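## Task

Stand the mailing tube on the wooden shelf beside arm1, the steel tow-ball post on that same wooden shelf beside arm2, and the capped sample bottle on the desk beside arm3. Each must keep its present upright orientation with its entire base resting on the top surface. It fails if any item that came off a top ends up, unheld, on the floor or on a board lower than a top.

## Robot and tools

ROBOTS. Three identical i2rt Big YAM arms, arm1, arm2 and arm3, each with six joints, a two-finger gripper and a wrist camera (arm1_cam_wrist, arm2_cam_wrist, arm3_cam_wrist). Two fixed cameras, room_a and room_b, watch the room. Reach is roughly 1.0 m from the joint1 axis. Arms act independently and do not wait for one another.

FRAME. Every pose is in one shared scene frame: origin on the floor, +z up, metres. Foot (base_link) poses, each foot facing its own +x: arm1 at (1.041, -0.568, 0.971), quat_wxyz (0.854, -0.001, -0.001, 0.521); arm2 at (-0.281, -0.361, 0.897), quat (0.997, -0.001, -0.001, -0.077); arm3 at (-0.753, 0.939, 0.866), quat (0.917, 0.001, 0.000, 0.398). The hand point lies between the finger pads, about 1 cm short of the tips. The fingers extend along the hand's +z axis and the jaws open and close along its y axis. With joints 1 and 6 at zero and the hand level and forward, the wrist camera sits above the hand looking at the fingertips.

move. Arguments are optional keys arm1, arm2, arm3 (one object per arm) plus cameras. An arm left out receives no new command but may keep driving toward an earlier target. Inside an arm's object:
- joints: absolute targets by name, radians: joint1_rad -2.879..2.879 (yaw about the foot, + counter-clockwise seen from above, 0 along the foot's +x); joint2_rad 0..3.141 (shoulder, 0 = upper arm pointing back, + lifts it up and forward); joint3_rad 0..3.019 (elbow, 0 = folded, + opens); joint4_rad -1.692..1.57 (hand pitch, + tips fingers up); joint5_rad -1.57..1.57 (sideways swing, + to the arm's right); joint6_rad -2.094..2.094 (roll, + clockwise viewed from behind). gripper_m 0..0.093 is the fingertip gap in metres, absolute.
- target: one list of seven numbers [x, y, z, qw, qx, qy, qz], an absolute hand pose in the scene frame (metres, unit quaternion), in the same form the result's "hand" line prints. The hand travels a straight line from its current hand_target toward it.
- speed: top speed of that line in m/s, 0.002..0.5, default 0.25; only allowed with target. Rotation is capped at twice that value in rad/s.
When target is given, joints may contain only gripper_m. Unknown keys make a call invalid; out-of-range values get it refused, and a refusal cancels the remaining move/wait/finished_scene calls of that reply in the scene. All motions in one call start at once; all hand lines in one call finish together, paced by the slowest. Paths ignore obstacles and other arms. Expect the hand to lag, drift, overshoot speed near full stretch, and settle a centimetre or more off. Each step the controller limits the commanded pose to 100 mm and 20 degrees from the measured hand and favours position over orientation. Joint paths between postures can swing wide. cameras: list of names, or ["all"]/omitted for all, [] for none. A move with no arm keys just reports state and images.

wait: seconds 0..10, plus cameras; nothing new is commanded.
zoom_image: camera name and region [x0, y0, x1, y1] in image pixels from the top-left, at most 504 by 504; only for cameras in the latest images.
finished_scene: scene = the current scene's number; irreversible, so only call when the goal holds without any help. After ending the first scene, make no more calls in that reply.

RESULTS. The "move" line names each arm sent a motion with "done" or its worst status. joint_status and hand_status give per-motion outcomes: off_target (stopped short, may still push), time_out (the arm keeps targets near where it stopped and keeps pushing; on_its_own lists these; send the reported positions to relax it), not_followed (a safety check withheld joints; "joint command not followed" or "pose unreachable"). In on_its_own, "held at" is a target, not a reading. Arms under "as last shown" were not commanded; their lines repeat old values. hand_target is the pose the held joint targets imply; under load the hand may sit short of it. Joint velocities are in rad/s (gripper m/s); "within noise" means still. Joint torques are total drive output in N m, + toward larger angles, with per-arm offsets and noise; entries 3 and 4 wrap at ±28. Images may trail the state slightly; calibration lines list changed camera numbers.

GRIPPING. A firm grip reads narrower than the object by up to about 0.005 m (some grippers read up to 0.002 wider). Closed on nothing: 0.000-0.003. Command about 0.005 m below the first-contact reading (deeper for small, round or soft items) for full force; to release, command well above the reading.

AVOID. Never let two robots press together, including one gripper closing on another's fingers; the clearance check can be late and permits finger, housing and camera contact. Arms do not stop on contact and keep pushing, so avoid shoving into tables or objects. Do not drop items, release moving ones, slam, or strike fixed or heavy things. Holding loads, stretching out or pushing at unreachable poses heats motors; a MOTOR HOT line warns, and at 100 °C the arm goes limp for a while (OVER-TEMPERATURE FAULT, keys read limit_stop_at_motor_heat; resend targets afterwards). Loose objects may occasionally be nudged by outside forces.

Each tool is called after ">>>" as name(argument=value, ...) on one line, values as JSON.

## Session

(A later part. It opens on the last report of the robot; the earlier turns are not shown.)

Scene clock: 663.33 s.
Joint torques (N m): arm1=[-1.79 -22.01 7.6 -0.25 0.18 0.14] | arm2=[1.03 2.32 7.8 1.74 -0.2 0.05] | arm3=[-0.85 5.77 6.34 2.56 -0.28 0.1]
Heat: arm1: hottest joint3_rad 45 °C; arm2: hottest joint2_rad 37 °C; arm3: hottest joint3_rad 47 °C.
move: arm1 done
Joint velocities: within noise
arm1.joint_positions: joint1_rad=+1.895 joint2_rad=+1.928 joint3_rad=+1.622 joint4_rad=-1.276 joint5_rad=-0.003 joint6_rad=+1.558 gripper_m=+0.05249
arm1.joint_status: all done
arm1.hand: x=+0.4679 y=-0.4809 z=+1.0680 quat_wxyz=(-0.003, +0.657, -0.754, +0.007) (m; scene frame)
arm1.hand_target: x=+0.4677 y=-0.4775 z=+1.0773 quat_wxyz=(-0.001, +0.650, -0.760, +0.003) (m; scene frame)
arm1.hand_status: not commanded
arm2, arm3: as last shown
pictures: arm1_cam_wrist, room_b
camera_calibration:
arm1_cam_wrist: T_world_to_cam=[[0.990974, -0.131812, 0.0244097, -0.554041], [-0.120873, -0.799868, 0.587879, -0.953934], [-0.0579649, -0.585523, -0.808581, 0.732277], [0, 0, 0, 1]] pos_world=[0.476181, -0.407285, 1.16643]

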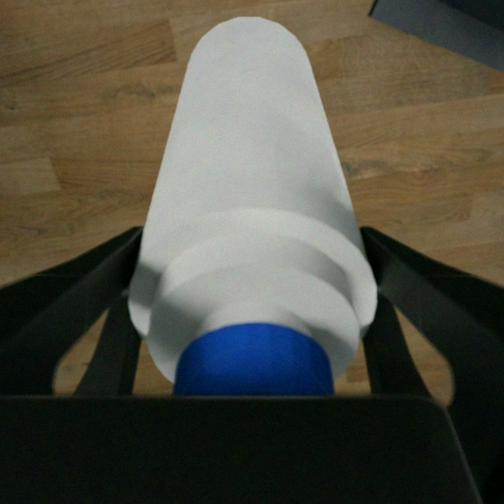

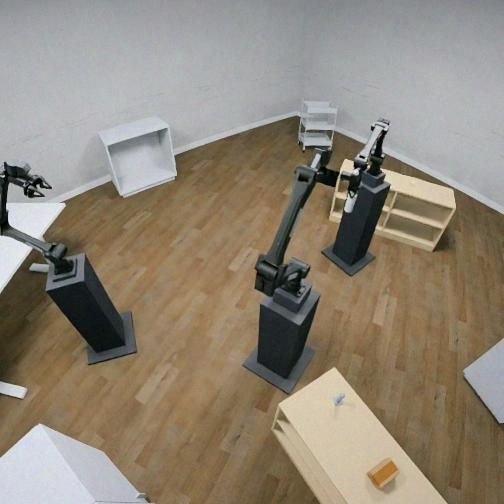

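>>> move(arm2={"joints":{"joint2_rad":1.5,"joint3_rad":1.2,"joint4_rad":0.3}}, cameras=["arm2_cam_wrist","room_b"])

Scene clock: 683.23 s.
Joint torques (N m): arm1=[-1.79 -22.01 7.58 -0.24 0.18 0.14] | arm2=[0.79 -11.4 11 1.83 -0.22 0.04] | arm3=[-0.73 5.83 6.37 2.59 -0.26 0.11]
Heat: arm1: hottest joint3_rad 45 °C; arm2: hottest joint3_rad 38 °C; arm3: hottest joint3_rad 47 °C.
move: arm2 time_out
Joint velocities: within noise
arm1.joint_positions: joint1_rad=+1.895 joint2_rad=+1.928 joint3_rad=+1.622 joint4_rad=-1.276 joint5_rad=-0.003 joint6_rad=+1.558 gripper_m=+0.05249
arm1.joint_status: not commanded
arm1.hand: x=+0.4679 y=-0.4809 z=+1.0680 quat_wxyz=(-0.003, +0.657, -0.754, +0.007) (m; scene frame)
arm1.hand_target: x=+0.4677 y=-0.4775 z=+1.0773 quat_wxyz=(+0.000, +0.650, -0.760, +0.002) (m; scene frame)
arm1.hand_status: not commanded
arm2.joint_positions: joint1_rad=+0.003 joint2_rad=+1.301 joint3_rad=+1.170 joint4_rad=-0.439 joint5_rad=+0.004 joint6_rad=-0.005 gripper_m=+0.08193
arm2.joint_status: joint2_rad time_out (moved +0.753 of +0.952); joint4_rad time_out (moved +0.908 of +1.647); the others done
arm2.on_its_own: joint2_rad is held at +1.301, not at your +1.500, since a time_out; joint4_rad is held at -0.439, not at your +0.300, since a time_out
arm2.hand: x=+0.2862 y=-0.4484 z=+1.2276 quat_wxyz=(-0.478, -0.065, -0.875, +0.040) (m; scene frame)
arm2.hand_target: x=+0.2873 y=-0.4408 z=+1.2276 quat_wxyz=(-0.479, -0.059, -0.875, +0.035) (m; scene frame)
arm2.hand_status: not commanded
arm3: as last shown
pictures: arm2_cam_wrist, room_b
joint command not followed: on one or more control steps a check withheld the commanded joint targets of the arm2 arm, and it was not sent them on those steps.
cause: the commanded joint targets, or the way to them, would bring a part of the robot too close to another arm (this arm's fingers and the arm1 arm's wrist (the part past joint 4)).
camera_calibration:
arm2_cam_wrist: T_world_to_cam=[[-0.146309, -0.989224, 0.00550507, -0.408993], [-0.923034, 0.134513, -0.360437, 0.768644], [0.355812, -0.0578164, -0.932767, 1.13776], [0, 0, 0, 1]] pos_world=[0.244816, -0.442197, 1.34057]

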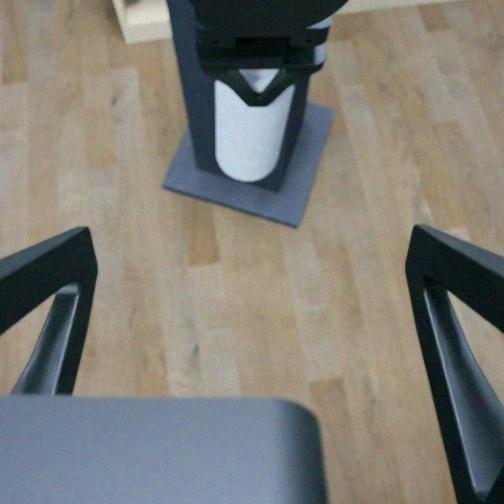

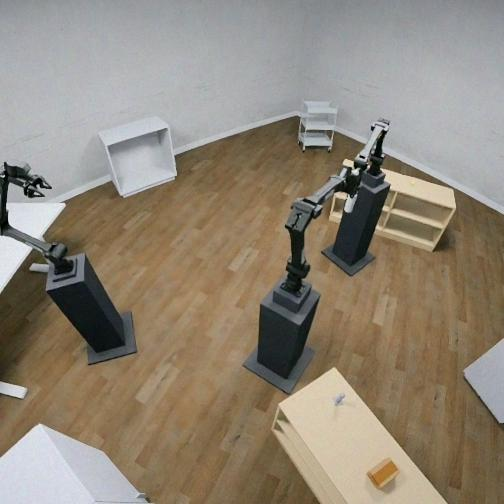

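>>> move(arm2={"target":[0.29,-0.455,0.985,0.7047,0.0555,0.7047,-0.0555],"speed":0.15}, cameras=["arm2_cam_wrist"])

Scene clock: 691.90 s.
Joint torques (N m): arm1=[-1.73 -22.01 7.61 -0.24 0.18 0.14] | arm2=[-1.2 -13.98 5.5 3 -0.19 0.05] | arm3=[-0.91 5.77 6.3 2.61 -0.27 0.09]
Heat: arm1: hottest joint3_rad 45 °C; arm2: hottest joint3_rad 38 °C; arm3: hottest joint3_rad 47 °C.
move: arm2 done
Joint velocities: within noise
arm1, arm3: as last shown
arm2.joint_positions: joint1_rad=+0.000 joint2_rad=+1.953 joint3_rad=+0.644 joint4_rad=+1.278 joint5_rad=-0.005 joint6_rad=-0.005 gripper_m=+0.08193
arm2.joint_status: not commanded
arm2.hand: x=+0.2857 y=-0.4491 z=+0.9780 quat_wxyz=(-0.695, -0.052, -0.715, +0.055) (m; scene frame)
arm2.hand_target: x=+0.2897 y=-0.4550 z=+0.9849 quat_wxyz=(-0.705, -0.055, -0.705, +0.056) (m; scene frame)
arm2.hand_status: done (0.010 m and 1.7 deg from the pose sent, 0.243 m and 32.6 deg at the start)
pictures: arm2_cam_wrist
camera_calibration:
arm2_cam_wrist: T_world_to_cam=[[-0.144423, -0.98949, 0.00717825, -0.410682], [-0.608999, 0.0831655, -0.788799, 0.984439], [0.779912, -0.118292, -0.61461, 0.445628], [0, 0, 0, 1]] pos_world=[0.19266, -0.435523, 1.05336]

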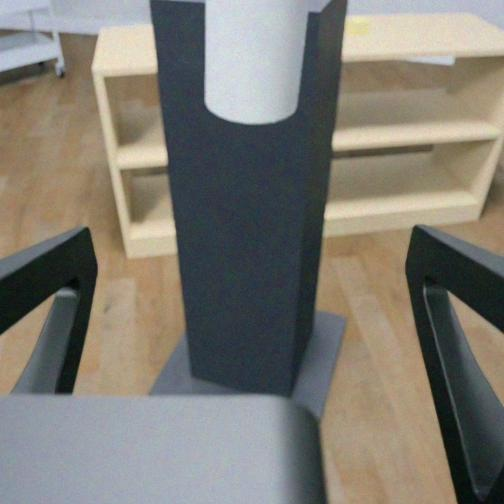

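>>> move(arm2={"target":[0.40,-0.467,0.985,0.7047,0.0555,0.7047,-0.0555],"speed":0.1}, cameras=["arm2_cam_wrist"])

Scene clock: 707.20 s.
Joint torques (N m): arm1=[-1.79 -22.07 7.58 -0.24 0.18 0.14] | arm2=[-0.09 -16.73 9.4 1.89 0.11 0.12] | arm3=[-1.03 5.83 6.37 2.56 -0.27 0.1]
Heat: arm1: hottest joint3_rad 45 °C; arm2: hottest joint2_rad 38 °C; arm3: hottest joint3_rad 47 °C.
move: arm2 off_target
Joint velocities: within noise
arm1: as last shown
arm2.joint_positions: joint1_rad=+0.000 joint2_rad=+2.071 joint3_rad=+0.942 joint4_rad=+1.102 joint5_rad=+0.000 joint6_rad=-0.005 gripper_m=+0.08193
arm2.joint_status: not commanded
arm2.hand: x=+0.3856 y=-0.4656 z=+0.9763 quat_wxyz=(-0.696, -0.053, -0.714, +0.057) (m; scene frame)
arm2.hand_target: x=+0.3991 y=-0.4669 z=+0.9852 quat_wxyz=(-0.705, -0.056, -0.705, +0.055) (m; scene frame)
arm2.hand_status: off_target (0.017 m and 1.5 deg from the pose sent, 0.116 m and 1.7 deg at the start)
arm3.joint_positions: joint1_rad=-2.050 joint2_rad=+0.505 joint3_rad=+1.442 joint4_rad=-1.340 joint5_rad=+0.001 joint6_rad=-0.008 gripper_m=+0.06198
arm3.joint_status: not commanded
arm3.hand: x=-0.6935 y=+0.7704 z=+1.4492 quat_wxyz=(-0.447, -0.479, -0.684, +0.320) (m; scene frame)
arm3.hand_target: x=-0.6902 y=+0.7661 z=+1.4497 quat_wxyz=(-0.451, -0.479, -0.683, +0.316) (m; scene frame)
arm3.hand_status: not commanded
pictures: arm2_cam_wrist
camera_calibration:
arm2_cam_wrist: T_world_to_cam=[[-0.149329, -0.98876, 0.00739021, -0.410576], [-0.605896, 0.0855946, -0.790926, 1.04735], [0.781404, -0.122586, -0.611867, 0.359491], [0, 0, 0, 1]] pos_world=[0.292366, -0.45154, 1.05137]

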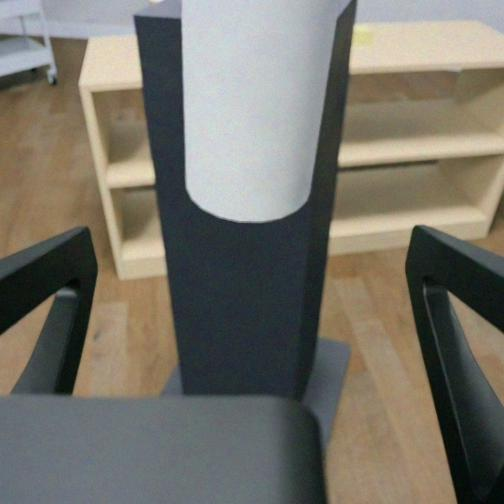

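>>> move(arm2={"target":[0.45,-0.475,0.985,0.7047,0.0555,0.7047,-0.0555],"speed":0.06}, cameras=["arm2_cam_wrist","arm1_cam_wrist"])

>>> move(arm2={"target":[0.479,-0.480,0.985,0.7047,0.0555,0.7047,-0.0555],"speed":0.06}, cameras=["arm2_cam_wrist","arm1_cam_wrist"])

Scene clock: 720.10 s.
Joint torques (N m): arm1=[-1.79 -22.12 7.6 -0.25 0.18 0.14] | arm2=[0.38 -18.37 10.4 1.76 0.05 0.13] | arm3=[-0.97 5.95 6.37 2.56 -0.26 0.09]
Heat: arm1: hottest joint3_rad 45 °C; arm2: hottest joint2_rad 39 °C; arm3: hottest joint3_rad 47 °C.
move: arm2 off_target
Joint velocities: within noise
arm1, arm3: as last shown
arm1.joint_positions: joint1_rad=+1.895 joint2_rad=+1.928 joint3_rad=+1.622 joint4_rad=-1.276 joint5_rad=-0.003 joint6_rad=+1.559 gripper_m=+0.05249
arm2.joint_positions: joint1_rad=+0.000 joint2_rad=+2.139 joint3_rad=+1.099 joint4_rad=+1.010 joint5_rad=+0.000 joint6_rad=-0.005 gripper_m=+0.08193
arm2.joint_status: not commanded
arm2.hand: x=+0.4348 y=-0.4733 z=+0.9741 quat_wxyz=(-0.694, -0.053, -0.715, +0.056) (m; scene frame)
arm2.hand_target: x=+0.4489 y=-0.4749 z=+0.9853 quat_wxyz=(-0.705, -0.056, -0.705, +0.055) (m; scene frame)
arm2.hand_status: off_target (0.019 m and 1.7 deg from the pose sent, 0.066 m and 1.5 deg at the start)
pictures: arm1_cam_wrist, arm2_cam_wrist
camera_calibration:
arm1_cam_wrist: T_world_to_cam=[[0.990926, -0.132174, 0.0244125, -0.554168], [-0.121171, -0.79986, 0.587828, -0.953731], [-0.0581691, -0.585452, -0.808617, 0.732446], [0, 0, 0, 1]] pos_world=[0.47618, -0.407285, 1.16643]
arm2_cam_wrist: T_world_to_cam=[[-0.14936, -0.988756, 0.00731917, -0.410696], [-0.608517, 0.0860823, -0.788858, 1.07543], [0.779358, -0.122278, -0.614531, 0.322345], [0, 0, 0, 1]] pos_world=[0.341854, -0.459238, 1.04946]

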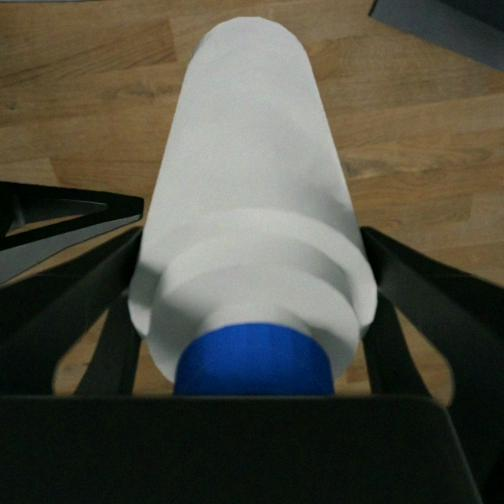

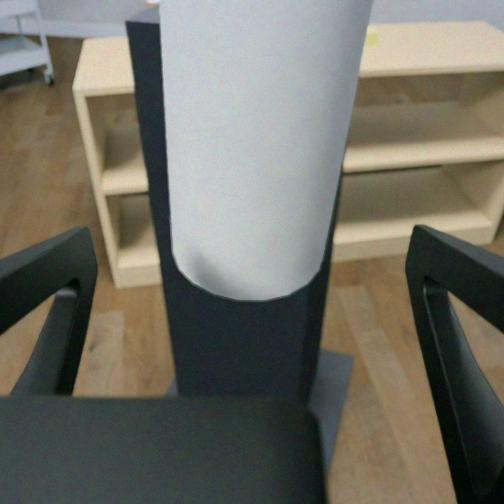

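Scene clock: 721.20 s.
Joint torques (N m): arm1=[-1.73 -22.07 7.6 -0.25 0.18 0.14] | arm2=[-0.15 -18.78 11.18 1.8 -0.03 0.12] | arm3=[-0.91 5.77 6.37 2.63 -0.28 0.09]
Heat: arm1: hottest joint3_rad 45 °C; arm2: hottest joint2_rad 39 °C; arm3: hottest joint3_rad 47 °C.
move: arm2 off_target
Joint velocities: within noise
arm1, arm3: as last shown
arm2.joint_positions: joint1_rad=+0.000 joint2_rad=+2.182 joint3_rad=+1.194 joint4_rad=+0.955 joint5_rad=+0.000 joint6_rad=-0.005 gripper_m=+0.08193
arm2.joint_status: not commanded
arm2.hand: x=+0.4633 y=-0.4778 z=+0.9725 quat_wxyz=(-0.693, -0.054, -0.716, +0.056) (m; scene frame)
arm2.hand_target: x=+0.4777 y=-0.4798 z=+0.9854 quat_wxyz=(-0.705, -0.056, -0.705, +0.055) (m; scene frame)
arm2.hand_status: off_target (0.020 m and 1.9 deg from the pose sent, 0.046 m and 1.7 deg at the start)
pictures: arm1_cam_wrist, arm2_cam_wrist
camera_calibration:
arm1_cam_wrist: T_world_to_cam=[[0.990926, -0.132174, 0.0244125, -0.554168], [-0.121171, -0.79986, 0.587828, -0.953731], [-0.0581691, -0.585452, -0.808617, 0.732446], [0, 0, 0, 1]] pos_world=[0.47618, -0.407285, 1.16643]
arm2_cam_wrist: T_world_to_cam=[[-0.149285, -0.988767, 0.00729696, -0.410859], [-0.61065, 0.0863873, -0.787174, 1.09141], [0.777702, -0.121969, -0.616688, 0.301648], [0, 0, 0, 1]] pos_world=[0.370544, -0.463736, 1.04815]

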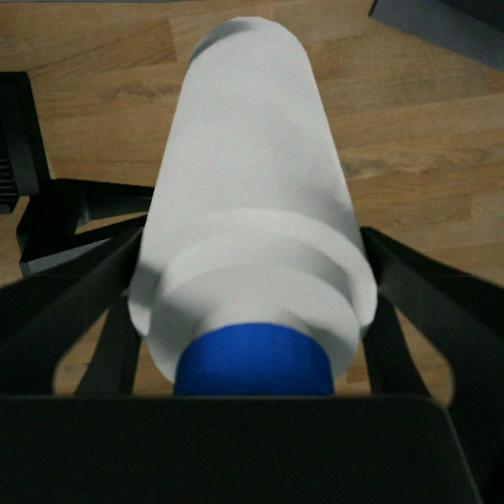

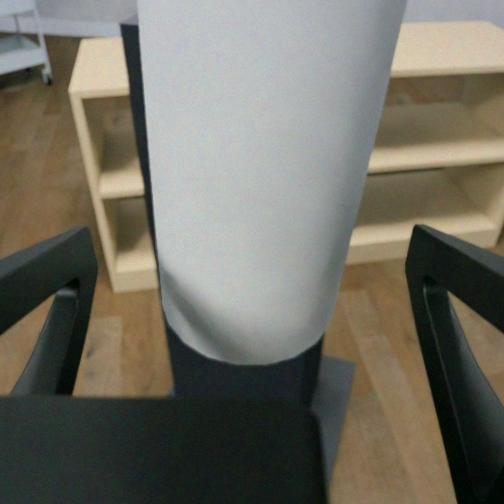

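>>> move(arm2={"target":[0.497,-0.483,0.985,0.7047,0.0555,0.7047,-0.0555],"speed":0.05}, cameras=["arm2_cam_wrist","arm1_cam_wrist"])

Scene clock: 730.03 s.
Joint torques (N m): arm1=[-1.85 -22.07 7.6 -0.25 0.18 0.14] | arm2=[0.21 -20.25 11.4 1.78 0.02 0.12] | arm3=[-1.03 5.71 6.35 2.56 -0.27 0.1]
Heat: arm1: hottest joint3_rad 45 °C; arm2: hottest joint2_rad 40 °C; arm3: hottest joint3_rad 47 °C.
move: arm2 off_target
Joint velocities: within noise
arm1, arm3: as last shown
arm2.joint_positions: joint1_rad=+0.000 joint2_rad=+2.210 joint3_rad=+1.256 joint4_rad=+0.920 joint5_rad=+0.000 joint6_rad=-0.005 gripper_m=+0.08193
arm2.joint_status: not commanded
arm2.hand: x=+0.4811 y=-0.4806 z=+0.9715 quat_wxyz=(-0.693, -0.054, -0.717, +0.056) (m; scene frame)
arm2.hand_target: x=+0.4955 y=-0.4828 z=+0.9854 quat_wxyz=(-0.705, -0.056, -0.705, +0.055) (m; scene frame)
arm2.hand_status: off_target (0.021 m and 1.9 deg from the pose sent, 0.036 m and 1.9 deg at the start)
pictures: arm1_cam_wrist, arm2_cam_wrist
camera_calibration:
arm1_cam_wrist: T_world_to_cam=[[0.990926, -0.132174, 0.0244125, -0.554168], [-0.121171, -0.79986, 0.587828, -0.953731], [-0.0581691, -0.585452, -0.808617, 0.732446], [0, 0, 0, 1]] pos_world=[0.47618, -0.407285, 1.16643]
arm2_cam_wrist: T_world_to_cam=[[-0.149313, -0.988763, 0.00730398, -0.410943], [-0.611817, 0.0865823, -0.786247, 1.10144], [0.776779, -0.121865, -0.61787, 0.288476], [0, 0, 0, 1]] pos_world=[0.388439, -0.466536, 1.04725]

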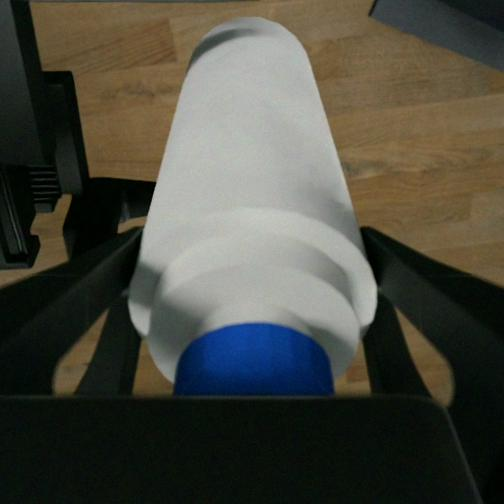

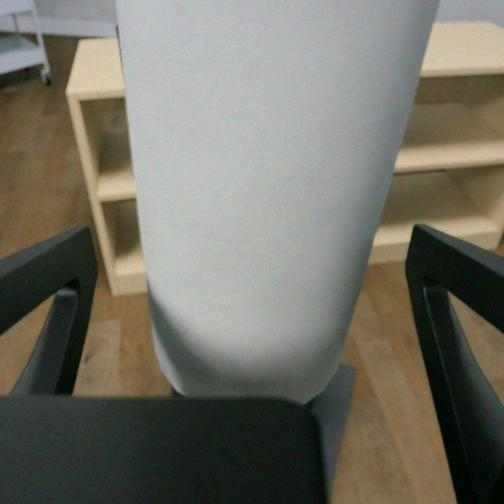

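>>> move(arm2={"joints":{"gripper_m":0.06,"joint5_rad":0.012}}, cameras=["arm2_cam_wrist"])

>>> move(arm2={"joints":{"gripper_m":0.054}}, cameras=[])

>>> move(arm2={"joints":{"gripper_m":0.048}}, cameras=["arm2_cam_wrist","arm1_cam_wrist"])

Scene clock: 739.33 s.
Joint torques (N m): arm1=[-1.79 -22.07 7.58 -0.25 0.18 0.15] | arm2=[0.38 -20.25 11.32 1.68 0.06 0.1] | arm3=[-0.85 5.83 6.38 2.56 -0.27 0.1]
Heat: arm1: hottest joint3_rad 45 °C; arm2: hottest joint2_rad 41 °C; arm3: hottest joint3_rad 47 °C.
move: arm2 done
Joint velocities: within noise
arm1, arm3: as last shown
arm2.joint_positions: joint1_rad=+0.000 joint2_rad=+2.210 joint3_rad=+1.256 joint4_rad=+0.920 joint5_rad=+0.008 joint6_rad=-0.005 gripper_m=+0.06018
arm2.joint_status: all done
arm2.hand: x=+0.4811 y=-0.4820 z=+0.9718 quat_wxyz=(-0.693, -0.056, -0.716, +0.059) (m; scene frame)
arm2.hand_target: x=+0.4953 y=-0.4845 z=+0.9855 quat_wxyz=(-0.705, -0.059, -0.705, +0.059) (m; scene frame)
arm2.hand_status: not commanded
pictures: arm2_cam_wrist
camera_calibration:
arm2_cam_wrist: T_world_to_cam=[[-0.157217, -0.987535, 0.00752968, -0.408239], [-0.610877, 0.091256, -0.786449, 1.10375], [0.775959, -0.128243, -0.617609, 0.285507], [0, 0, 0, 1]] pos_world=[0.38853, -0.46726, 1.04745]

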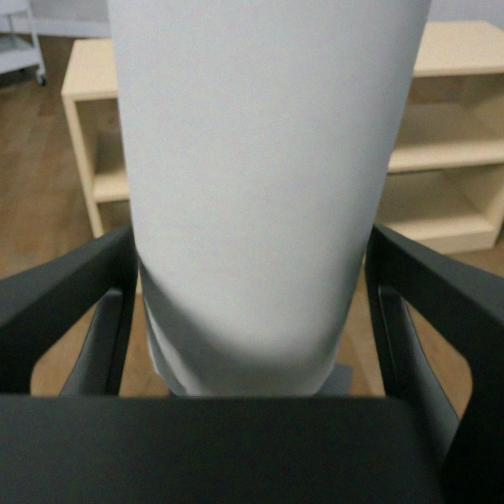

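Scene clock: 739.73 s.
Joint torques (N m): arm1=[-1.73 -22.12 7.58 -0.24 0.18 0.13] | arm2=[0.15 -20.66 11.34 1.77 0.07 0.19] | arm3=[-1.03 5.71 6.35 2.59 -0.25 0.11]
Heat: arm1: hottest joint3_rad 45 °C; arm2: hottest joint2_rad 41 °C; arm3: hottest joint3_rad 47 °C.
move: arm2 done
Joint velocities: arm1=[within noise] | arm2=[0.005 -0.015 -0.012 0.007 0.007 0.007 -0.005] | arm3=[within noise]
arm1, arm3: as last shown
arm2.joint_positions: joint1_rad=+0.000 joint2_rad=+2.210 joint3_rad=+1.256 joint4_rad=+0.920 joint5_rad=+0.008 joint6_rad=-0.005 gripper_m=+0.05463
arm2.joint_status: all done
arm2.hand: x=+0.4811 y=-0.4820 z=+0.9718 quat_wxyz=(-0.693, -0.056, -0.716, +0.059) (m; scene frame)
arm2.hand_target: x=+0.4954 y=-0.4845 z=+0.9855 quat_wxyz=(-0.705, -0.059, -0.705, +0.059) (m; scene frame)
arm2.hand_status: not commanded
pictures: none
No camera images: "cameras" was empty.

Scene clock: 740.13 s.
Joint torques (N m): arm1=[-1.79 -22.01 7.6 -0.23 0.18 0.14] | arm2=[-0.26 -20.95 11.38 1.81 0.06 0.15] | arm3=[-0.91 5.95 6.35 2.62 -0.27 0.09]
Heat: arm1: hottest joint3_rad 45 °C; arm2: hottest joint2_rad 41 °C; arm3: hottest joint3_rad 47 °C.
move: arm2 off_target
Joint velocities: within noise
arm1.joint_positions: joint1_rad=+1.895 joint2_rad=+1.928 joint3_rad=+1.622 joint4_rad=-1.276 joint5_rad=-0.003 joint6_rad=+1.559 gripper_m=+0.05249
arm1.joint_status: not commanded
arm1.hand: x=+0.4679 y=-0.4809 z=+1.0680 quat_wxyz=(-0.003, +0.656, -0.754, +0.007) (m; scene frame)
arm1.hand_target: x=+0.4677 y=-0.4775 z=+1.0773 quat_wxyz=(+0.000, +0.650, -0.760, +0.002) (m; scene frame)
arm1.hand_status: not commanded
arm2.joint_positions: joint1_rad=+0.000 joint2_rad=+2.210 joint3_rad=+1.256 joint4_rad=+0.920 joint5_rad=+0.008 joint6_rad=-0.005 gripper_m=+0.05326
arm2.joint_status: gripper_m off_target (ended at +0.05327, target +0.04800)
arm2.hand: x=+0.4811 y=-0.4820 z=+0.9718 quat_wxyz=(-0.693, -0.056, -0.716, +0.059) (m; scene frame)
arm2.hand_target: x=+0.4954 y=-0.4845 z=+0.9855 quat_wxyz=(-0.705, -0.059, -0.705, +0.059) (m; scene frame)
arm2.hand_status: not commanded
arm3: as last shown
pictures: arm1_cam_wrist, arm2_cam_wrist
camera_calibration:
arm1_cam_wrist: T_world_to_cam=[[0.990878, -0.132528, 0.024426, -0.554304], [-0.121463, -0.799805, 0.587843, -0.953586], [-0.0583694, -0.585448, -0.808606, 0.73253], [0, 0, 0, 1]] pos_world=[0.47618, -0.407285, 1.16643]
arm2_cam_wrist: T_world_to_cam=[[-0.157217, -0.987535, 0.00752968, -0.408239], [-0.610877, 0.091256, -0.786449, 1.10375], [0.775959, -0.128243, -0.617609, 0.285507], [0, 0, 0, 1]] pos_world=[0.38853, -0.46726, 1.04745]

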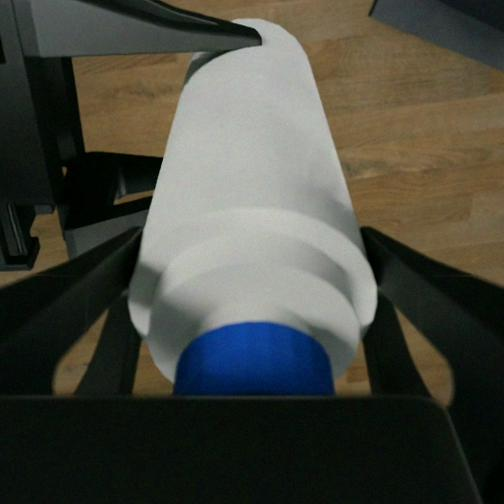

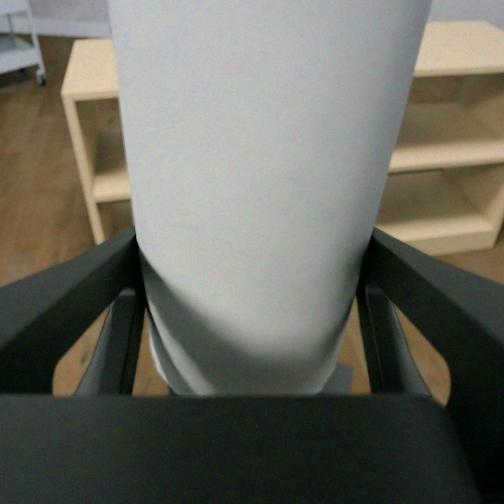

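>>> move(arm1={"joints":{"gripper_m":0.062}}, cameras=["arm1_cam_wrist","arm2_cam_wrist"])

Scene clock: 751.13 s.
Joint torques (N m): arm1=[-1.79 -22.07 7.58 -0.23 0.18 0.14] | arm2=[-0.09 -20.19 11.38 1.87 0.11 0.15] | arm3=[-0.85 5.77 6.37 2.58 -0.28 0.11]
Heat: arm1: hottest joint3_rad 45 °C; arm2: hottest joint2_rad 42 °C; arm3: hottest joint3_rad 47 °C.
move: arm1 done
Joint velocities: within noise
arm1.joint_positions: joint1_rad=+1.895 joint2_rad=+1.928 joint3_rad=+1.622 joint4_rad=-1.276 joint5_rad=-0.003 joint6_rad=+1.559 gripper_m=+0.06185
arm1.joint_status: all done
arm1.hand: x=+0.4679 y=-0.4809 z=+1.0680 quat_wxyz=(-0.003, +0.656, -0.754, +0.007) (m; scene frame)
arm1.hand_target: x=+0.4677 y=-0.4775 z=+1.0773 quat_wxyz=(+0.000, +0.650, -0.760, +0.002) (m; scene frame)
arm1.hand_status: not commanded
arm2.joint_positions: joint1_rad=+0.000 joint2_rad=+2.214 joint3_rad=+1.256 joint4_rad=+0.919 joint5_rad=+0.008 joint6_rad=-0.005 gripper_m=+0.05316
arm2.joint_status: not commanded
arm2.hand: x=+0.4809 y=-0.4820 z=+0.9688 quat_wxyz=(-0.691, -0.056, -0.718, +0.059) (m; scene frame)
arm2.hand_target: x=+0.4953 y=-0.4845 z=+0.9853 quat_wxyz=(-0.705, -0.059, -0.705, +0.059) (m; scene frame)
arm2.hand_status: not commanded
arm3: as last shown
pictures: arm1_cam_wrist, arm2_cam_wrist
camera_calibration:
arm1_cam_wrist: T_world_to_cam=[[0.990878, -0.132528, 0.024426, -0.554304], [-0.121463, -0.799805, 0.587843, -0.953586], [-0.0583694, -0.585448, -0.808606, 0.73253], [0, 0, 0, 1]] pos_world=[0.47618, -0.407285, 1.16643]
arm2_cam_wrist: T_world_to_cam=[[-0.157151, -0.987546, 0.00753241, -0.408223], [-0.614714, 0.0918457, -0.783385, 1.10053], [0.772937, -0.12774, -0.621491, 0.289342], [0, 0, 0, 1]] pos_world=[0.388713, -0.467257, 1.04503]

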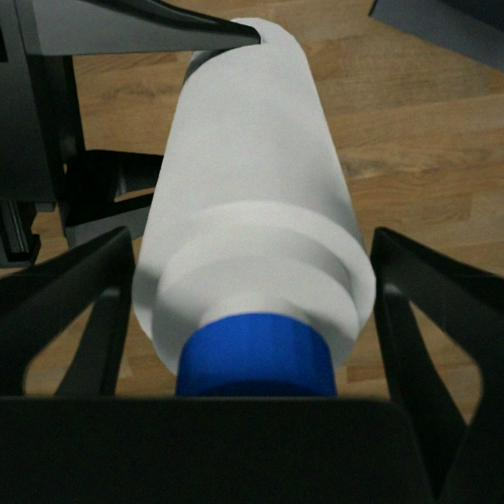

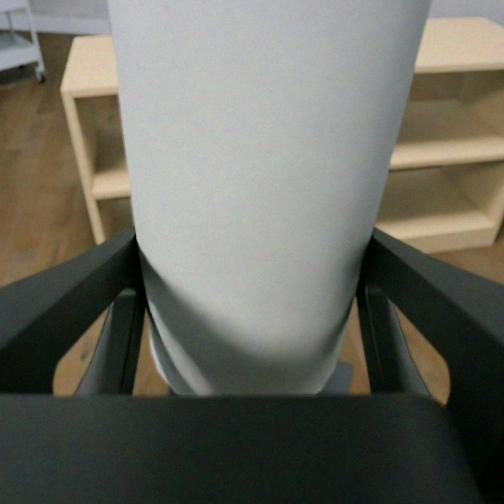

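>>> move(arm1={"joints":{"gripper_m":0.067},"target":[0.470,-0.481,1.105,0,-0.6494,0.7604,0],"speed":0.04}, cameras=["arm1_cam_wrist","arm2_cam_wrist"])

Scene clock: 762.47 s.
Joint torques (N m): arm1=[-1.26 -22.42 9.57 -0.58 0.2 0.17] | arm2=[0.09 -20.48 11.12 2.07 0.09 0.12] | arm3=[-1.03 5.83 6.41 2.61 -0.26 0.09]
Heat: arm1: hottest joint3_rad 45 °C; arm2: hottest joint2_rad 41 °C; arm3: hottest joint3_rad 47 °C.
move: arm1 off_target
Joint velocities: within noise
arm1.joint_positions: joint1_rad=+1.895 joint2_rad=+1.905 joint3_rad=+1.622 joint4_rad=-1.324 joint5_rad=-0.002 joint6_rad=+1.566 gripper_m=+0.06691
arm1.joint_status: all done
arm1.hand: x=+0.4789 y=-0.4823 z=+1.0807 quat_wxyz=(-0.011, +0.654, -0.757, +0.016) (m; scene frame)
arm1.hand_target: x=+0.4707 y=-0.4810 z=+1.1051 quat_wxyz=(+0.000, +0.649, -0.761, +0.000) (m; scene frame)
arm1.hand_status: off_target (0.026 m and 2.3 deg from the pose sent, 0.037 m and 1.4 deg at the start)
arm2: as last shown
arm2.joint_positions: joint1_rad=+0.000 joint2_rad=+2.214 joint3_rad=+1.260 joint4_rad=+0.919 joint5_rad=+0.008 joint6_rad=-0.005 gripper_m=+0.05316
arm2.hand: x=+0.4822 y=-0.4822 z=+0.9708 quat_wxyz=(-0.693, -0.056, -0.717, +0.059) (m; scene frame)
arm3.joint_positions: joint1_rad=-2.050 joint2_rad=+0.505 joint3_rad=+1.442 joint4_rad=-1.340 joint5_rad=+0.001 joint6_rad=-0.008 gripper_m=+0.06198
arm3.joint_status: not commanded
arm3.hand: x=-0.6935 y=+0.7704 z=+1.4492 quat_wxyz=(-0.447, -0.479, -0.684, +0.320) (m; scene frame)
arm3.hand_target: x=-0.6902 y=+0.7661 z=+1.4497 quat_wxyz=(-0.451, -0.479, -0.683, +0.316) (m; scene frame)
arm3.hand_status: not commanded
pictures: arm1_cam_wrist, arm2_cam_wrist
camera_calibration:
arm1_cam_wrist: T_world_to_cam=[[0.988996, -0.139524, 0.0492024, -0.595055], [-0.141698, -0.797697, 0.586175, -0.94824], [-0.0425368, -0.586697, -0.808689, 0.734533], [0, 0, 0, 1]] pos_world=[0.485388, -0.408484, 1.17912]
arm2_cam_wrist: T_world_to_cam=[[-0.157186, -0.98754, 0.00750411, -0.408229], [-0.611439, 0.0913497, -0.786001, 1.10358], [0.775522, -0.128137, -0.61818, 0.284813], [0, 0, 0, 1]] pos_world=[0.389727, -0.46746, 1.04655]

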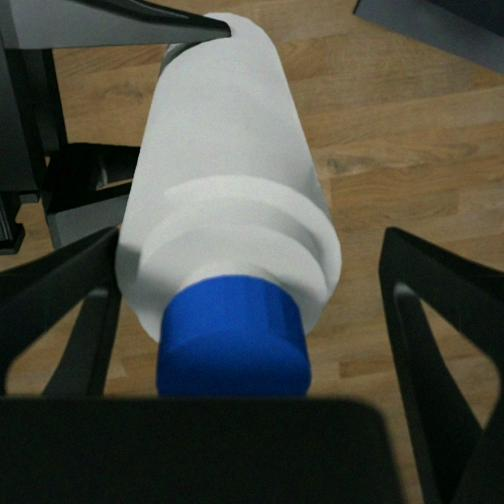

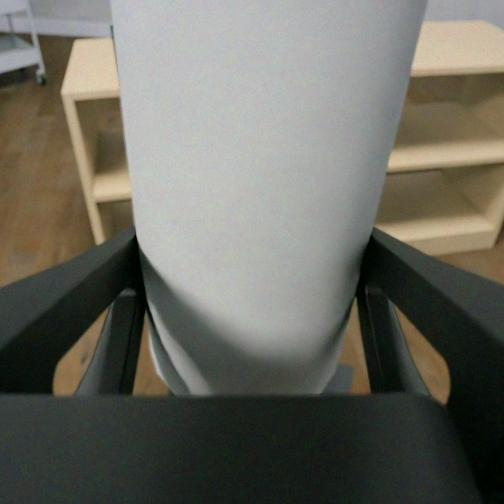

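>>> move(arm1={"target":[0.458,-0.479,1.115,-0.012,-0.652,0.758,0.016],"speed":0.04}, cameras=["arm1_cam_wrist","arm2_cam_wrist"])

Scene clock: 772.73 s.
Joint torques (N m): arm1=[-1.26 -22.53 10.93 -0.02 0.2 0.08] | arm2=[0.03 -20.19 11.02 1.84 0.09 0.1] | arm3=[-0.85 5.95 6.35 2.63 -0.27 0.1]
Heat: arm1: hottest joint3_rad 45 °C; arm2: hottest joint2_rad 41 °C; arm3: hottest joint3_rad 47 °C.
move: arm1 off_target
Joint velocities: within noise
arm1.joint_positions: joint1_rad=+1.895 joint2_rad=+1.903 joint3_rad=+1.626 joint4_rad=-1.324 joint5_rad=+0.001 joint6_rad=+1.567 gripper_m=+0.06691
arm1.joint_status: not commanded
arm1.hand: x=+0.4775 y=-0.4815 z=+1.0837 quat_wxyz=(-0.010, +0.653, -0.757, +0.012) (m; scene frame)
arm1.hand_target: x=+0.4597 y=-0.4792 z=+1.1154 quat_wxyz=(+0.012, +0.652, -0.758, -0.016) (m; scene frame)
arm1.hand_status: off_target (0.037 m and 4.1 deg from the pose sent, 0.040 m and 4.5 deg at the start)
arm2, arm3: as last shown
pictures: arm1_cam_wrist, arm2_cam_wrist
camera_calibration:
arm1_cam_wrist: T_world_to_cam=[[0.989237, -0.140041, 0.0424168, -0.586681], [-0.138287, -0.80001, 0.583833, -0.949869], [-0.0478269, -0.583415, -0.810765, 0.743697], [0, 0, 0, 1]] pos_world=[0.48458, -0.40818, 1.18241]
arm2_cam_wrist: T_world_to_cam=[[-0.157186, -0.98754, 0.00750411, -0.408229], [-0.611439, 0.0913497, -0.786001, 1.10358], [0.775522, -0.128137, -0.61818, 0.284813], [0, 0, 0, 1]] pos_world=[0.389727, -0.46746, 1.04655]

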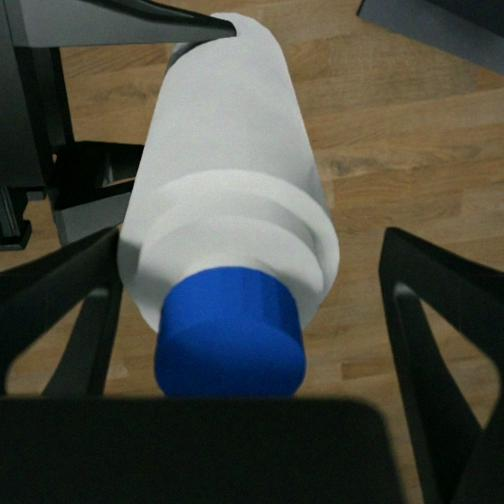

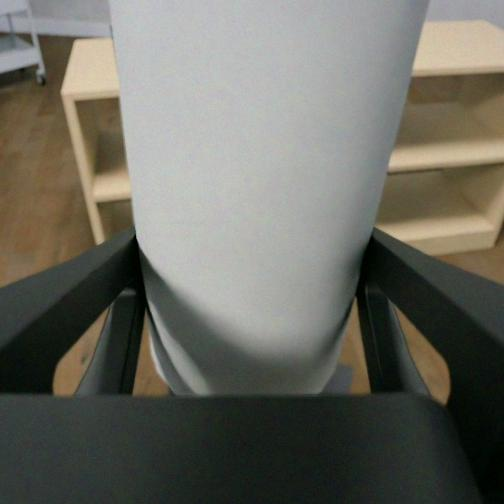

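>>> move(arm1={"joints":{"joint4_rad":-1.285,"gripper_m":0.070}}, cameras=["arm1_cam_wrist"])

Scene clock: 780.73 s.
Joint torques (N m): arm1=[-1.26 -22.48 10.95 0.54 0.2 0.08] | arm2=[0.44 -20.07 11.04 2.06 0.06 0.18] | arm3=[-0.91 5.77 6.34 2.61 -0.26 0.09]
Heat: arm1: hottest joint3_rad 47 °C; arm2: hottest joint2_rad 41 °C; arm3: hottest joint3_rad 47 °C.
move: arm1 done
Joint velocities: within noise
arm1.joint_positions: joint1_rad=+1.895 joint2_rad=+1.902 joint3_rad=+1.626 joint4_rad=-1.297 joint5_rad=+0.001 joint6_rad=+1.567 gripper_m=+0.06990
arm1.joint_status: all done
arm1.hand: x=+0.4709 y=-0.4805 z=+1.0838 quat_wxyz=(-0.001, +0.654, -0.757, +0.002) (m; scene frame)
arm1.hand_target: x=+0.4494 y=-0.4776 z=+1.1159 quat_wxyz=(+0.026, +0.651, -0.758, -0.032) (m; scene frame)
arm1.hand_status: not commanded
arm2, arm3: as last shown
pictures: arm1_cam_wrist
camera_calibration:
arm1_cam_wrist: T_world_to_cam=[[0.990009, -0.140172, 0.0153172, -0.551092], [-0.122644, -0.802393, 0.584058, -0.958743], [-0.069578, -0.580101, -0.811568, 0.756699], [0, 0, 0, 1]] pos_world=[0.480651, -0.407575, 1.18252]

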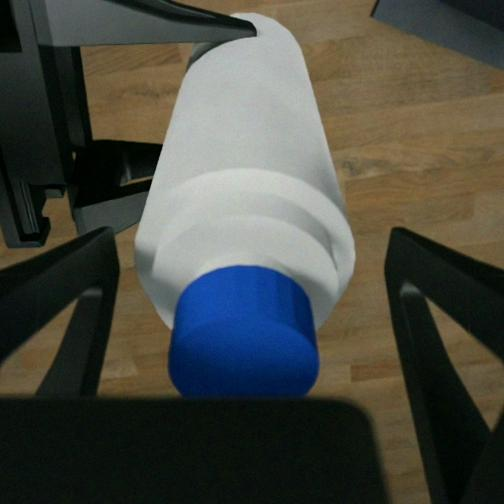

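Clear now. Raise.

>>> move(arm1={"target":[0.458,-0.479,1.14,-0.008,-0.652,0.758,0.010],"speed":0.05}, cameras=["arm1_cam_wrist"])

>>> move(arm1={"target":[0.458,-0.479,1.20,-0.008,-0.652,0.758,0.010],"speed":0.08}, cameras=["arm1_cam_wrist"])

Scene clock: 795.80 s.
Joint torques (N m): arm1=[-1.32 -22.18 11.15 -0.27 0.13 0.07] | arm2=[-0.5 -20.25 10.97 1.92 0.01 0.1] | arm3=[-0.85 5.71 6.35 2.59 -0.26 0.1]
Heat: arm1: hottest joint3_rad 49 °C; arm2: hottest joint2_rad 41 °C; arm3: hottest joint3_rad 47 °C.
move: arm1 off_target
Joint velocities: within noise
arm1.joint_positions: joint1_rad=+1.895 joint2_rad=+1.896 joint3_rad=+1.688 joint4_rad=-1.396 joint5_rad=+0.001 joint6_rad=+1.567 gripper_m=+0.06990
arm1.joint_status: not commanded
arm1.hand: x=+0.4743 y=-0.4810 z=+1.1103 quat_wxyz=(-0.012, +0.653, -0.757, +0.013) (m; scene frame)
arm1.hand_target: x=+0.4595 y=-0.4791 z=+1.1402 quat_wxyz=(+0.008, +0.652, -0.758, -0.010) (m; scene frame)
arm1.hand_status: off_target (0.034 m and 3.5 deg from the pose sent, 0.058 m and 1.7 deg at the start)
arm2, arm3: as last shown
pictures: arm1_cam_wrist
camera_calibration:
arm1_cam_wrist: T_world_to_cam=[[0.989067, -0.140053, 0.0461805, -0.588735], [-0.14049, -0.799663, 0.583783, -0.964082], [-0.0448315, -0.583888, -0.810595, 0.763527], [0, 0, 0, 1]] pos_world=[0.481084, -0.40758, 1.20891]

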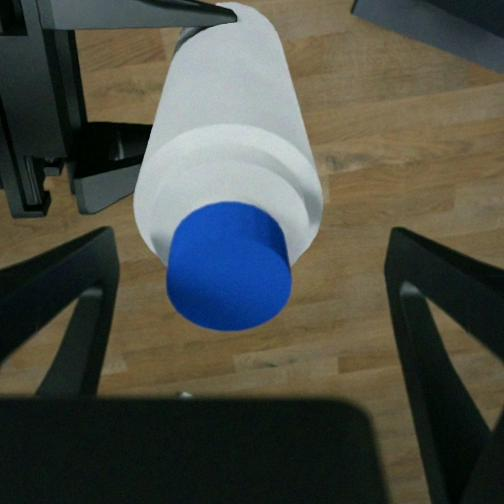

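Scene clock: 797.27 s.
Joint torques (N m): arm1=[-1.26 -21.77 11.47 -0.21 0.14 0.08] | arm2=[0.09 -20.37 11.06 1.87 0.07 0.08] | arm3=[-0.91 5.83 6.31 2.61 -0.27 0.1]
Heat: arm1: hottest joint3_rad 49 °C; arm2: hottest joint2_rad 41 °C; arm3: hottest joint3_rad 47 °C.
move: arm1 off_target
Joint velocities: within noise
arm1.joint_positions: joint1_rad=+1.895 joint2_rad=+1.881 joint3_rad=+1.828 joint4_rad=-1.548 joint5_rad=+0.001 joint6_rad=+1.567 gripper_m=+0.06990
arm1.joint_status: not commanded
arm1.hand: x=+0.4710 y=-0.4804 z=+1.1720 quat_wxyz=(-0.010, +0.653, -0.757, +0.012) (m; scene frame)
arm1.hand_target: x=+0.4595 y=-0.4791 z=+1.2000 quat_wxyz=(+0.008, +0.652, -0.758, -0.010) (m; scene frame)
arm1.hand_status: off_target (0.031 m and 3.3 deg from the pose sent, 0.091 m and 3.5 deg at the start)
arm2, arm3: as last shown
pictures: arm1_cam_wrist
camera_calibration:
arm1_cam_wrist: T_world_to_cam=[[0.989224, -0.140019, 0.0427845, -0.584191], [-0.138481, -0.799958, 0.583858, -1.00131], [-0.0475252, -0.583491, -0.810728, 0.815311], [0, 0, 0, 1]] pos_world=[0.47798, -0.40708, 1.27061]

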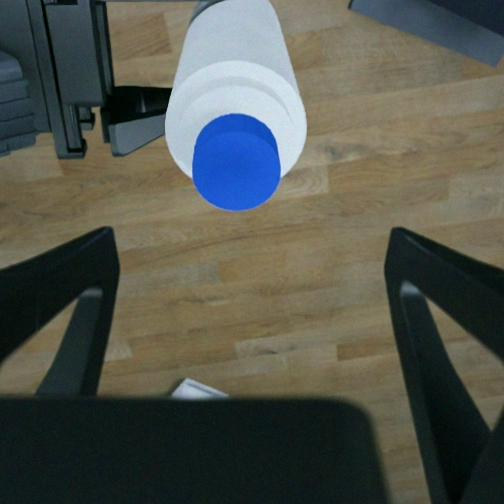

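>>> move(arm1={"joints":{"joint1_rad":1.2,"joint6_rad":0.8}}, cameras=[])

>>> move(arm1={"joints":{"joint1_rad":0.8,"joint2_rad":0.414,"joint3_rad":1.66,"joint4_rad":-1.46,"joint6_rad":0.0}}, cameras=["arm2_cam_wrist","room_b"])

Scene clock: 807.47 s.
Joint torques (N m): arm1=[-1.2 -21.83 11.11 -0.18 0.04 -0.13] | arm2=[-0.03 -20.84 11.04 1.85 0.07 0.11] | arm3=[-0.73 5.77 6.34 2.62 -0.27 0.1]
Heat: arm1: hottest joint3_rad 51 °C; arm2: hottest joint2_rad 41 °C; arm3: hottest joint3_rad 47 °C.
move: arm1 done
Joint velocities: within noise
arm1.joint_positions: joint1_rad=+1.199 joint2_rad=+1.881 joint3_rad=+1.834 joint4_rad=-1.549 joint5_rad=+0.003 joint6_rad=+0.812 gripper_m=+0.06991
arm1.joint_status: all done
arm1.hand: x=+0.6583 y=-0.1346 z=+1.1740 quat_wxyz=(-0.002, +0.676, -0.737, +0.014) (m; scene frame)
arm1.hand_target: x=+0.6510 y=-0.1274 z=+1.1998 quat_wxyz=(-0.002, +0.680, -0.733, -0.013) (m; scene frame)
arm1.hand_status: not commanded
arm2, arm3: as last shown
pictures: none
No camera images: "cameras" was empty.

Scene clock: 809.40 s.
Joint torques (N m): arm1=[-1.14 4.78 3.34 1.88 0 -0.11] | arm2=[0.09 -20.72 11.19 2 0.06 0.1] | arm3=[-0.85 5.6 6.38 2.61 -0.26 0.09]
Heat: arm1: hottest joint3_rad 50 °C; arm2: hottest joint2_rad 41 °C; arm3: hottest joint3_rad 47 °C.
move: arm1 done
Joint velocities: within noise
arm1.joint_positions: joint1_rad=+0.797 joint2_rad=+0.416 joint3_rad=+1.666 joint4_rad=-1.463 joint5_rad=+0.002 joint6_rad=+0.012 gripper_m=+0.06991
arm1.joint_status: all done
arm1.hand: x=+1.0194 y=-0.5042 z=+1.6264 quat_wxyz=(-0.365, +0.629, -0.459, -0.510) (m; scene frame)
arm1.hand_target: x=+1.0188 y=-0.5034 z=+1.6250 quat_wxyz=(-0.367, +0.633, -0.454, -0.508) (m; scene frame)
arm1.hand_status: not commanded
arm2, arm3: as last shown
pictures: arm2_cam_wrist, room_b
camera_calibration:
arm2_cam_wrist: T_world_to_cam=[[-0.157186, -0.98754, 0.00750411, -0.408229], [-0.611439, 0.0913497, -0.786001, 1.10358], [0.775522, -0.128137, -0.61818, 0.284813], [0, 0, 0, 1]] pos_world=[0.389727, -0.46746, 1.04655]

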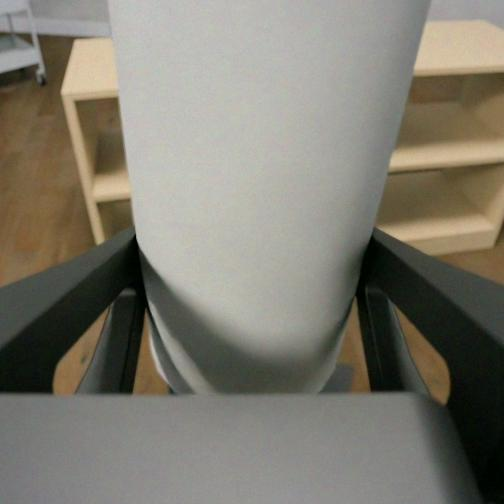

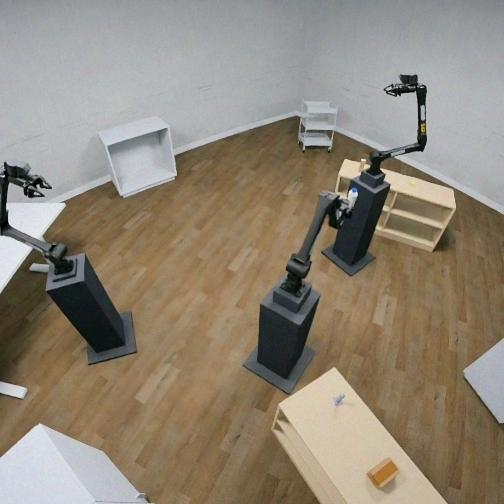

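>>> move(arm2={"joints":{"joint1_rad":1.0}}, cameras=[])

>>> move(arm2={"joints":{"joint1_rad":2.055}}, arm1={"joints":{"joint1_rad":0}}, cameras=["arm2_cam_wrist","room_a","room_b"])

Scene clock: 822.47 s.
Joint torques (N m): arm1=[-1.14 4.78 3.34 1.88 0 -0.11] | arm2=[-0.03 -21.3 9.66 1.91 0.02 0.18] | arm3=[-0.73 5.71 6.35 2.62 -0.26 0.1]
Heat: arm1: hottest joint3_rad 48 °C; arm2: hottest joint2_rad 41 °C; arm3: hottest joint3_rad 47 °C.
move: arm2 done
Joint velocities: within noise
arm1, arm3: as last shown
arm2.joint_positions: joint1_rad=+1.006 joint2_rad=+2.216 joint3_rad=+1.278 joint4_rad=+0.918 joint5_rad=+0.010 joint6_rad=-0.005 gripper_m=+0.05316
arm2.joint_status: all done
arm2.hand: x=+0.2340 y=+0.2225 z=+0.9761 quat_wxyz=(-0.640, +0.294, -0.651, -0.283) (m; scene frame)
arm2.hand_target: x=+0.2427 y=+0.2253 z=+0.9842 quat_wxyz=(-0.646, +0.286, -0.647, -0.286) (m; scene frame)
arm2.hand_status: not commanded
pictures: none
No camera images: "cameras" was empty.

Scene clock: 824.33 s.
Joint torques (N m): arm1=[-2.02 4.72 3.32 1.88 0 -0.11] | arm2=[-0.32 -20.6 9.58 1.88 0.03 0.15] | arm3=[-0.91 5.83 6.34 2.58 -0.27 0.09]
Heat: arm1: hottest joint3_rad 47 °C; arm2: hottest joint2_rad 41 °C; arm3: hottest joint3_rad 47 °C.
move: arm1 done; arm2 done
Joint velocities: within noise
arm1.joint_positions: joint1_rad=+0.008 joint2_rad=+0.416 joint3_rad=+1.666 joint4_rad=-1.463 joint5_rad=+0.002 joint6_rad=+0.012 gripper_m=+0.06991
arm1.joint_status: all done
arm1.hand: x=+1.0698 y=-0.5085 z=+1.6265 quat_wxyz=(-0.534, +0.404, -0.665, -0.331) (m; scene frame)
arm1.hand_target: x=+1.0706 y=-0.5078 z=+1.6251 quat_wxyz=(-0.537, +0.406, -0.664, -0.326) (m; scene frame)
arm1.hand_status: not commanded
arm2.joint_positions: joint1_rad=+2.062 joint2_rad=+2.216 joint3_rad=+1.278 joint4_rad=+0.918 joint5_rad=+0.010 joint6_rad=-0.005 gripper_m=+0.05316
arm2.joint_status: all done
arm2.hand: x=-0.5352 y=+0.3741 z=+0.9752 quat_wxyz=(-0.409, +0.582, -0.415, -0.567) (m; scene frame)
arm2.hand_target: x=-0.5321 y=+0.3836 z=+0.9833 quat_wxyz=(-0.414, +0.573, -0.416, -0.572) (m; scene frame)
arm2.hand_status: not commanded
arm3.joint_positions: joint1_rad=-2.050 joint2_rad=+0.505 joint3_rad=+1.442 joint4_rad=-1.340 joint5_rad=+0.001 joint6_rad=-0.008 gripper_m=+0.06198
arm3.joint_status: not commanded
arm3.hand: x=-0.6935 y=+0.7704 z=+1.4492 quat_wxyz=(-0.447, -0.479, -0.684, +0.320) (m; scene frame)
arm3.hand_target: x=-0.6902 y=+0.7661 z=+1.4497 quat_wxyz=(-0.451, -0.479, -0.683, +0.316) (m; scene frame)
arm3.hand_status: not commanded
pictures: arm2_cam_wrist, room_a, room_b
camera_calibration:
arm2_cam_wrist: T_world_to_cam=[[0.945228, 0.326334, 0.00704061, 0.376453], [0.203938, -0.573593, -0.793348, 1.0991], [-0.254858, 0.751331, -0.608728, 0.296632], [0, 0, 0, 1]] pos_world=[-0.504383, 0.284715, 1.04988]

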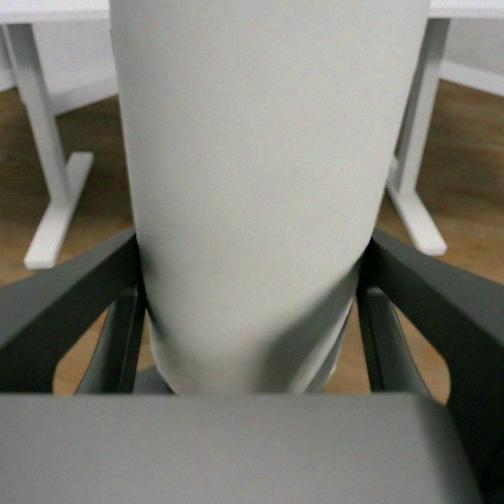

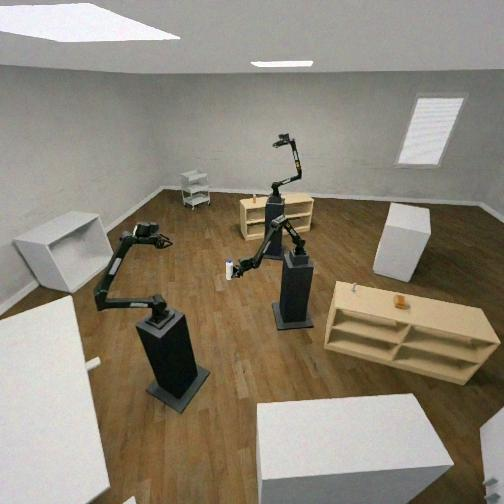

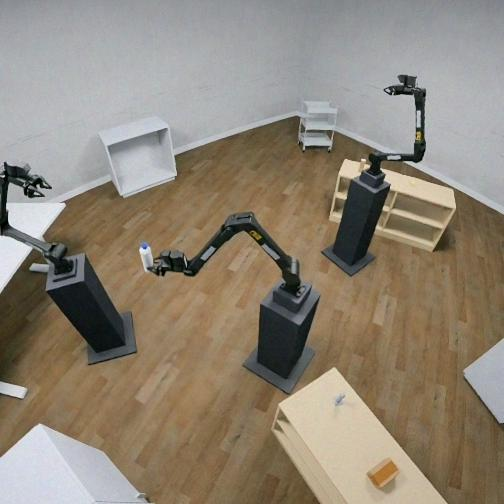

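>>> move(arm3={"joints":{"gripper_m":0.068},"target":[-0.55,0.40,1.30,0.0067,-0.1736,0.9848,-0.0321],"speed":0.2}, cameras=["arm3_cam_wrist","room_b"])

Scene clock: 837.10 s.
Joint torques (N m): arm1=[-2.08 4.78 3.34 1.89 0 -0.11] | arm2=[-0.38 -20.6 9.57 1.87 -0.01 0.12] | arm3=[-0.56 -12.45 13.12 0.47 -0.01 -0.08]
Heat: arm1: hottest joint3_rad 46 °C; arm2: hottest joint2_rad 43 °C; arm3: hottest joint3_rad 48 °C.
move: arm3 off_target
Joint velocities: within noise
arm1, arm2: as last shown
arm3.joint_positions: joint1_rad=-2.039 joint2_rad=+1.725 joint3_rad=+2.131 joint4_rad=-1.688 joint5_rad=-0.008 joint6_rad=-1.549 gripper_m=+0.06793
arm3.joint_status: all done
arm3.hand: x=-0.5564 y=+0.4045 z=+1.2723 quat_wxyz=(-0.030, +0.162, -0.976, +0.140) (m; scene frame)
arm3.hand_target: x=-0.5508 y=+0.4017 z=+1.2989 quat_wxyz=(-0.033, +0.170, -0.970, +0.168) (m; scene frame)
arm3.hand_status: off_target (0.029 m and 12.7 deg from the pose sent, 0.424 m and 105.8 deg at the start; a joint's target at an end of its range on 72 of 168 steps)
pictures: arm3_cam_wrist, room_b
camera_calibration:
arm3_cam_wrist: T_world_to_cam=[[0.309752, -0.910006, 0.275576, 0.189997], [-0.824999, -0.113143, 0.553693, -1.11409], [-0.472684, -0.398857, -0.7858, 1.02279], [0, 0, 0, 1]] pos_world=[-0.494518, 0.454796, 1.36821]

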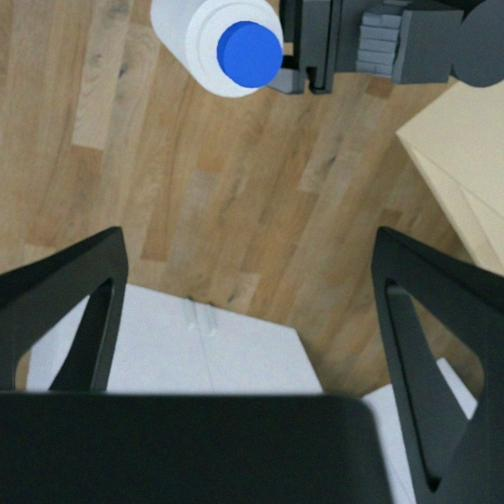

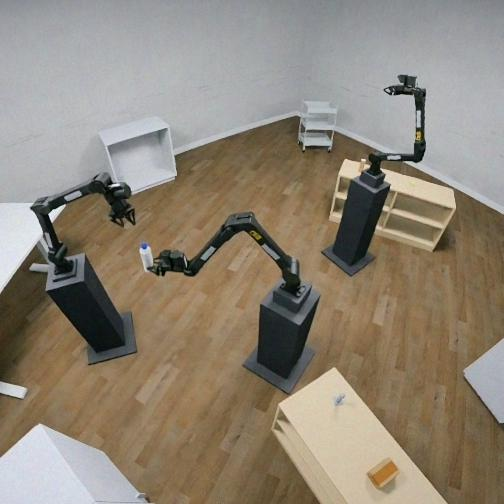

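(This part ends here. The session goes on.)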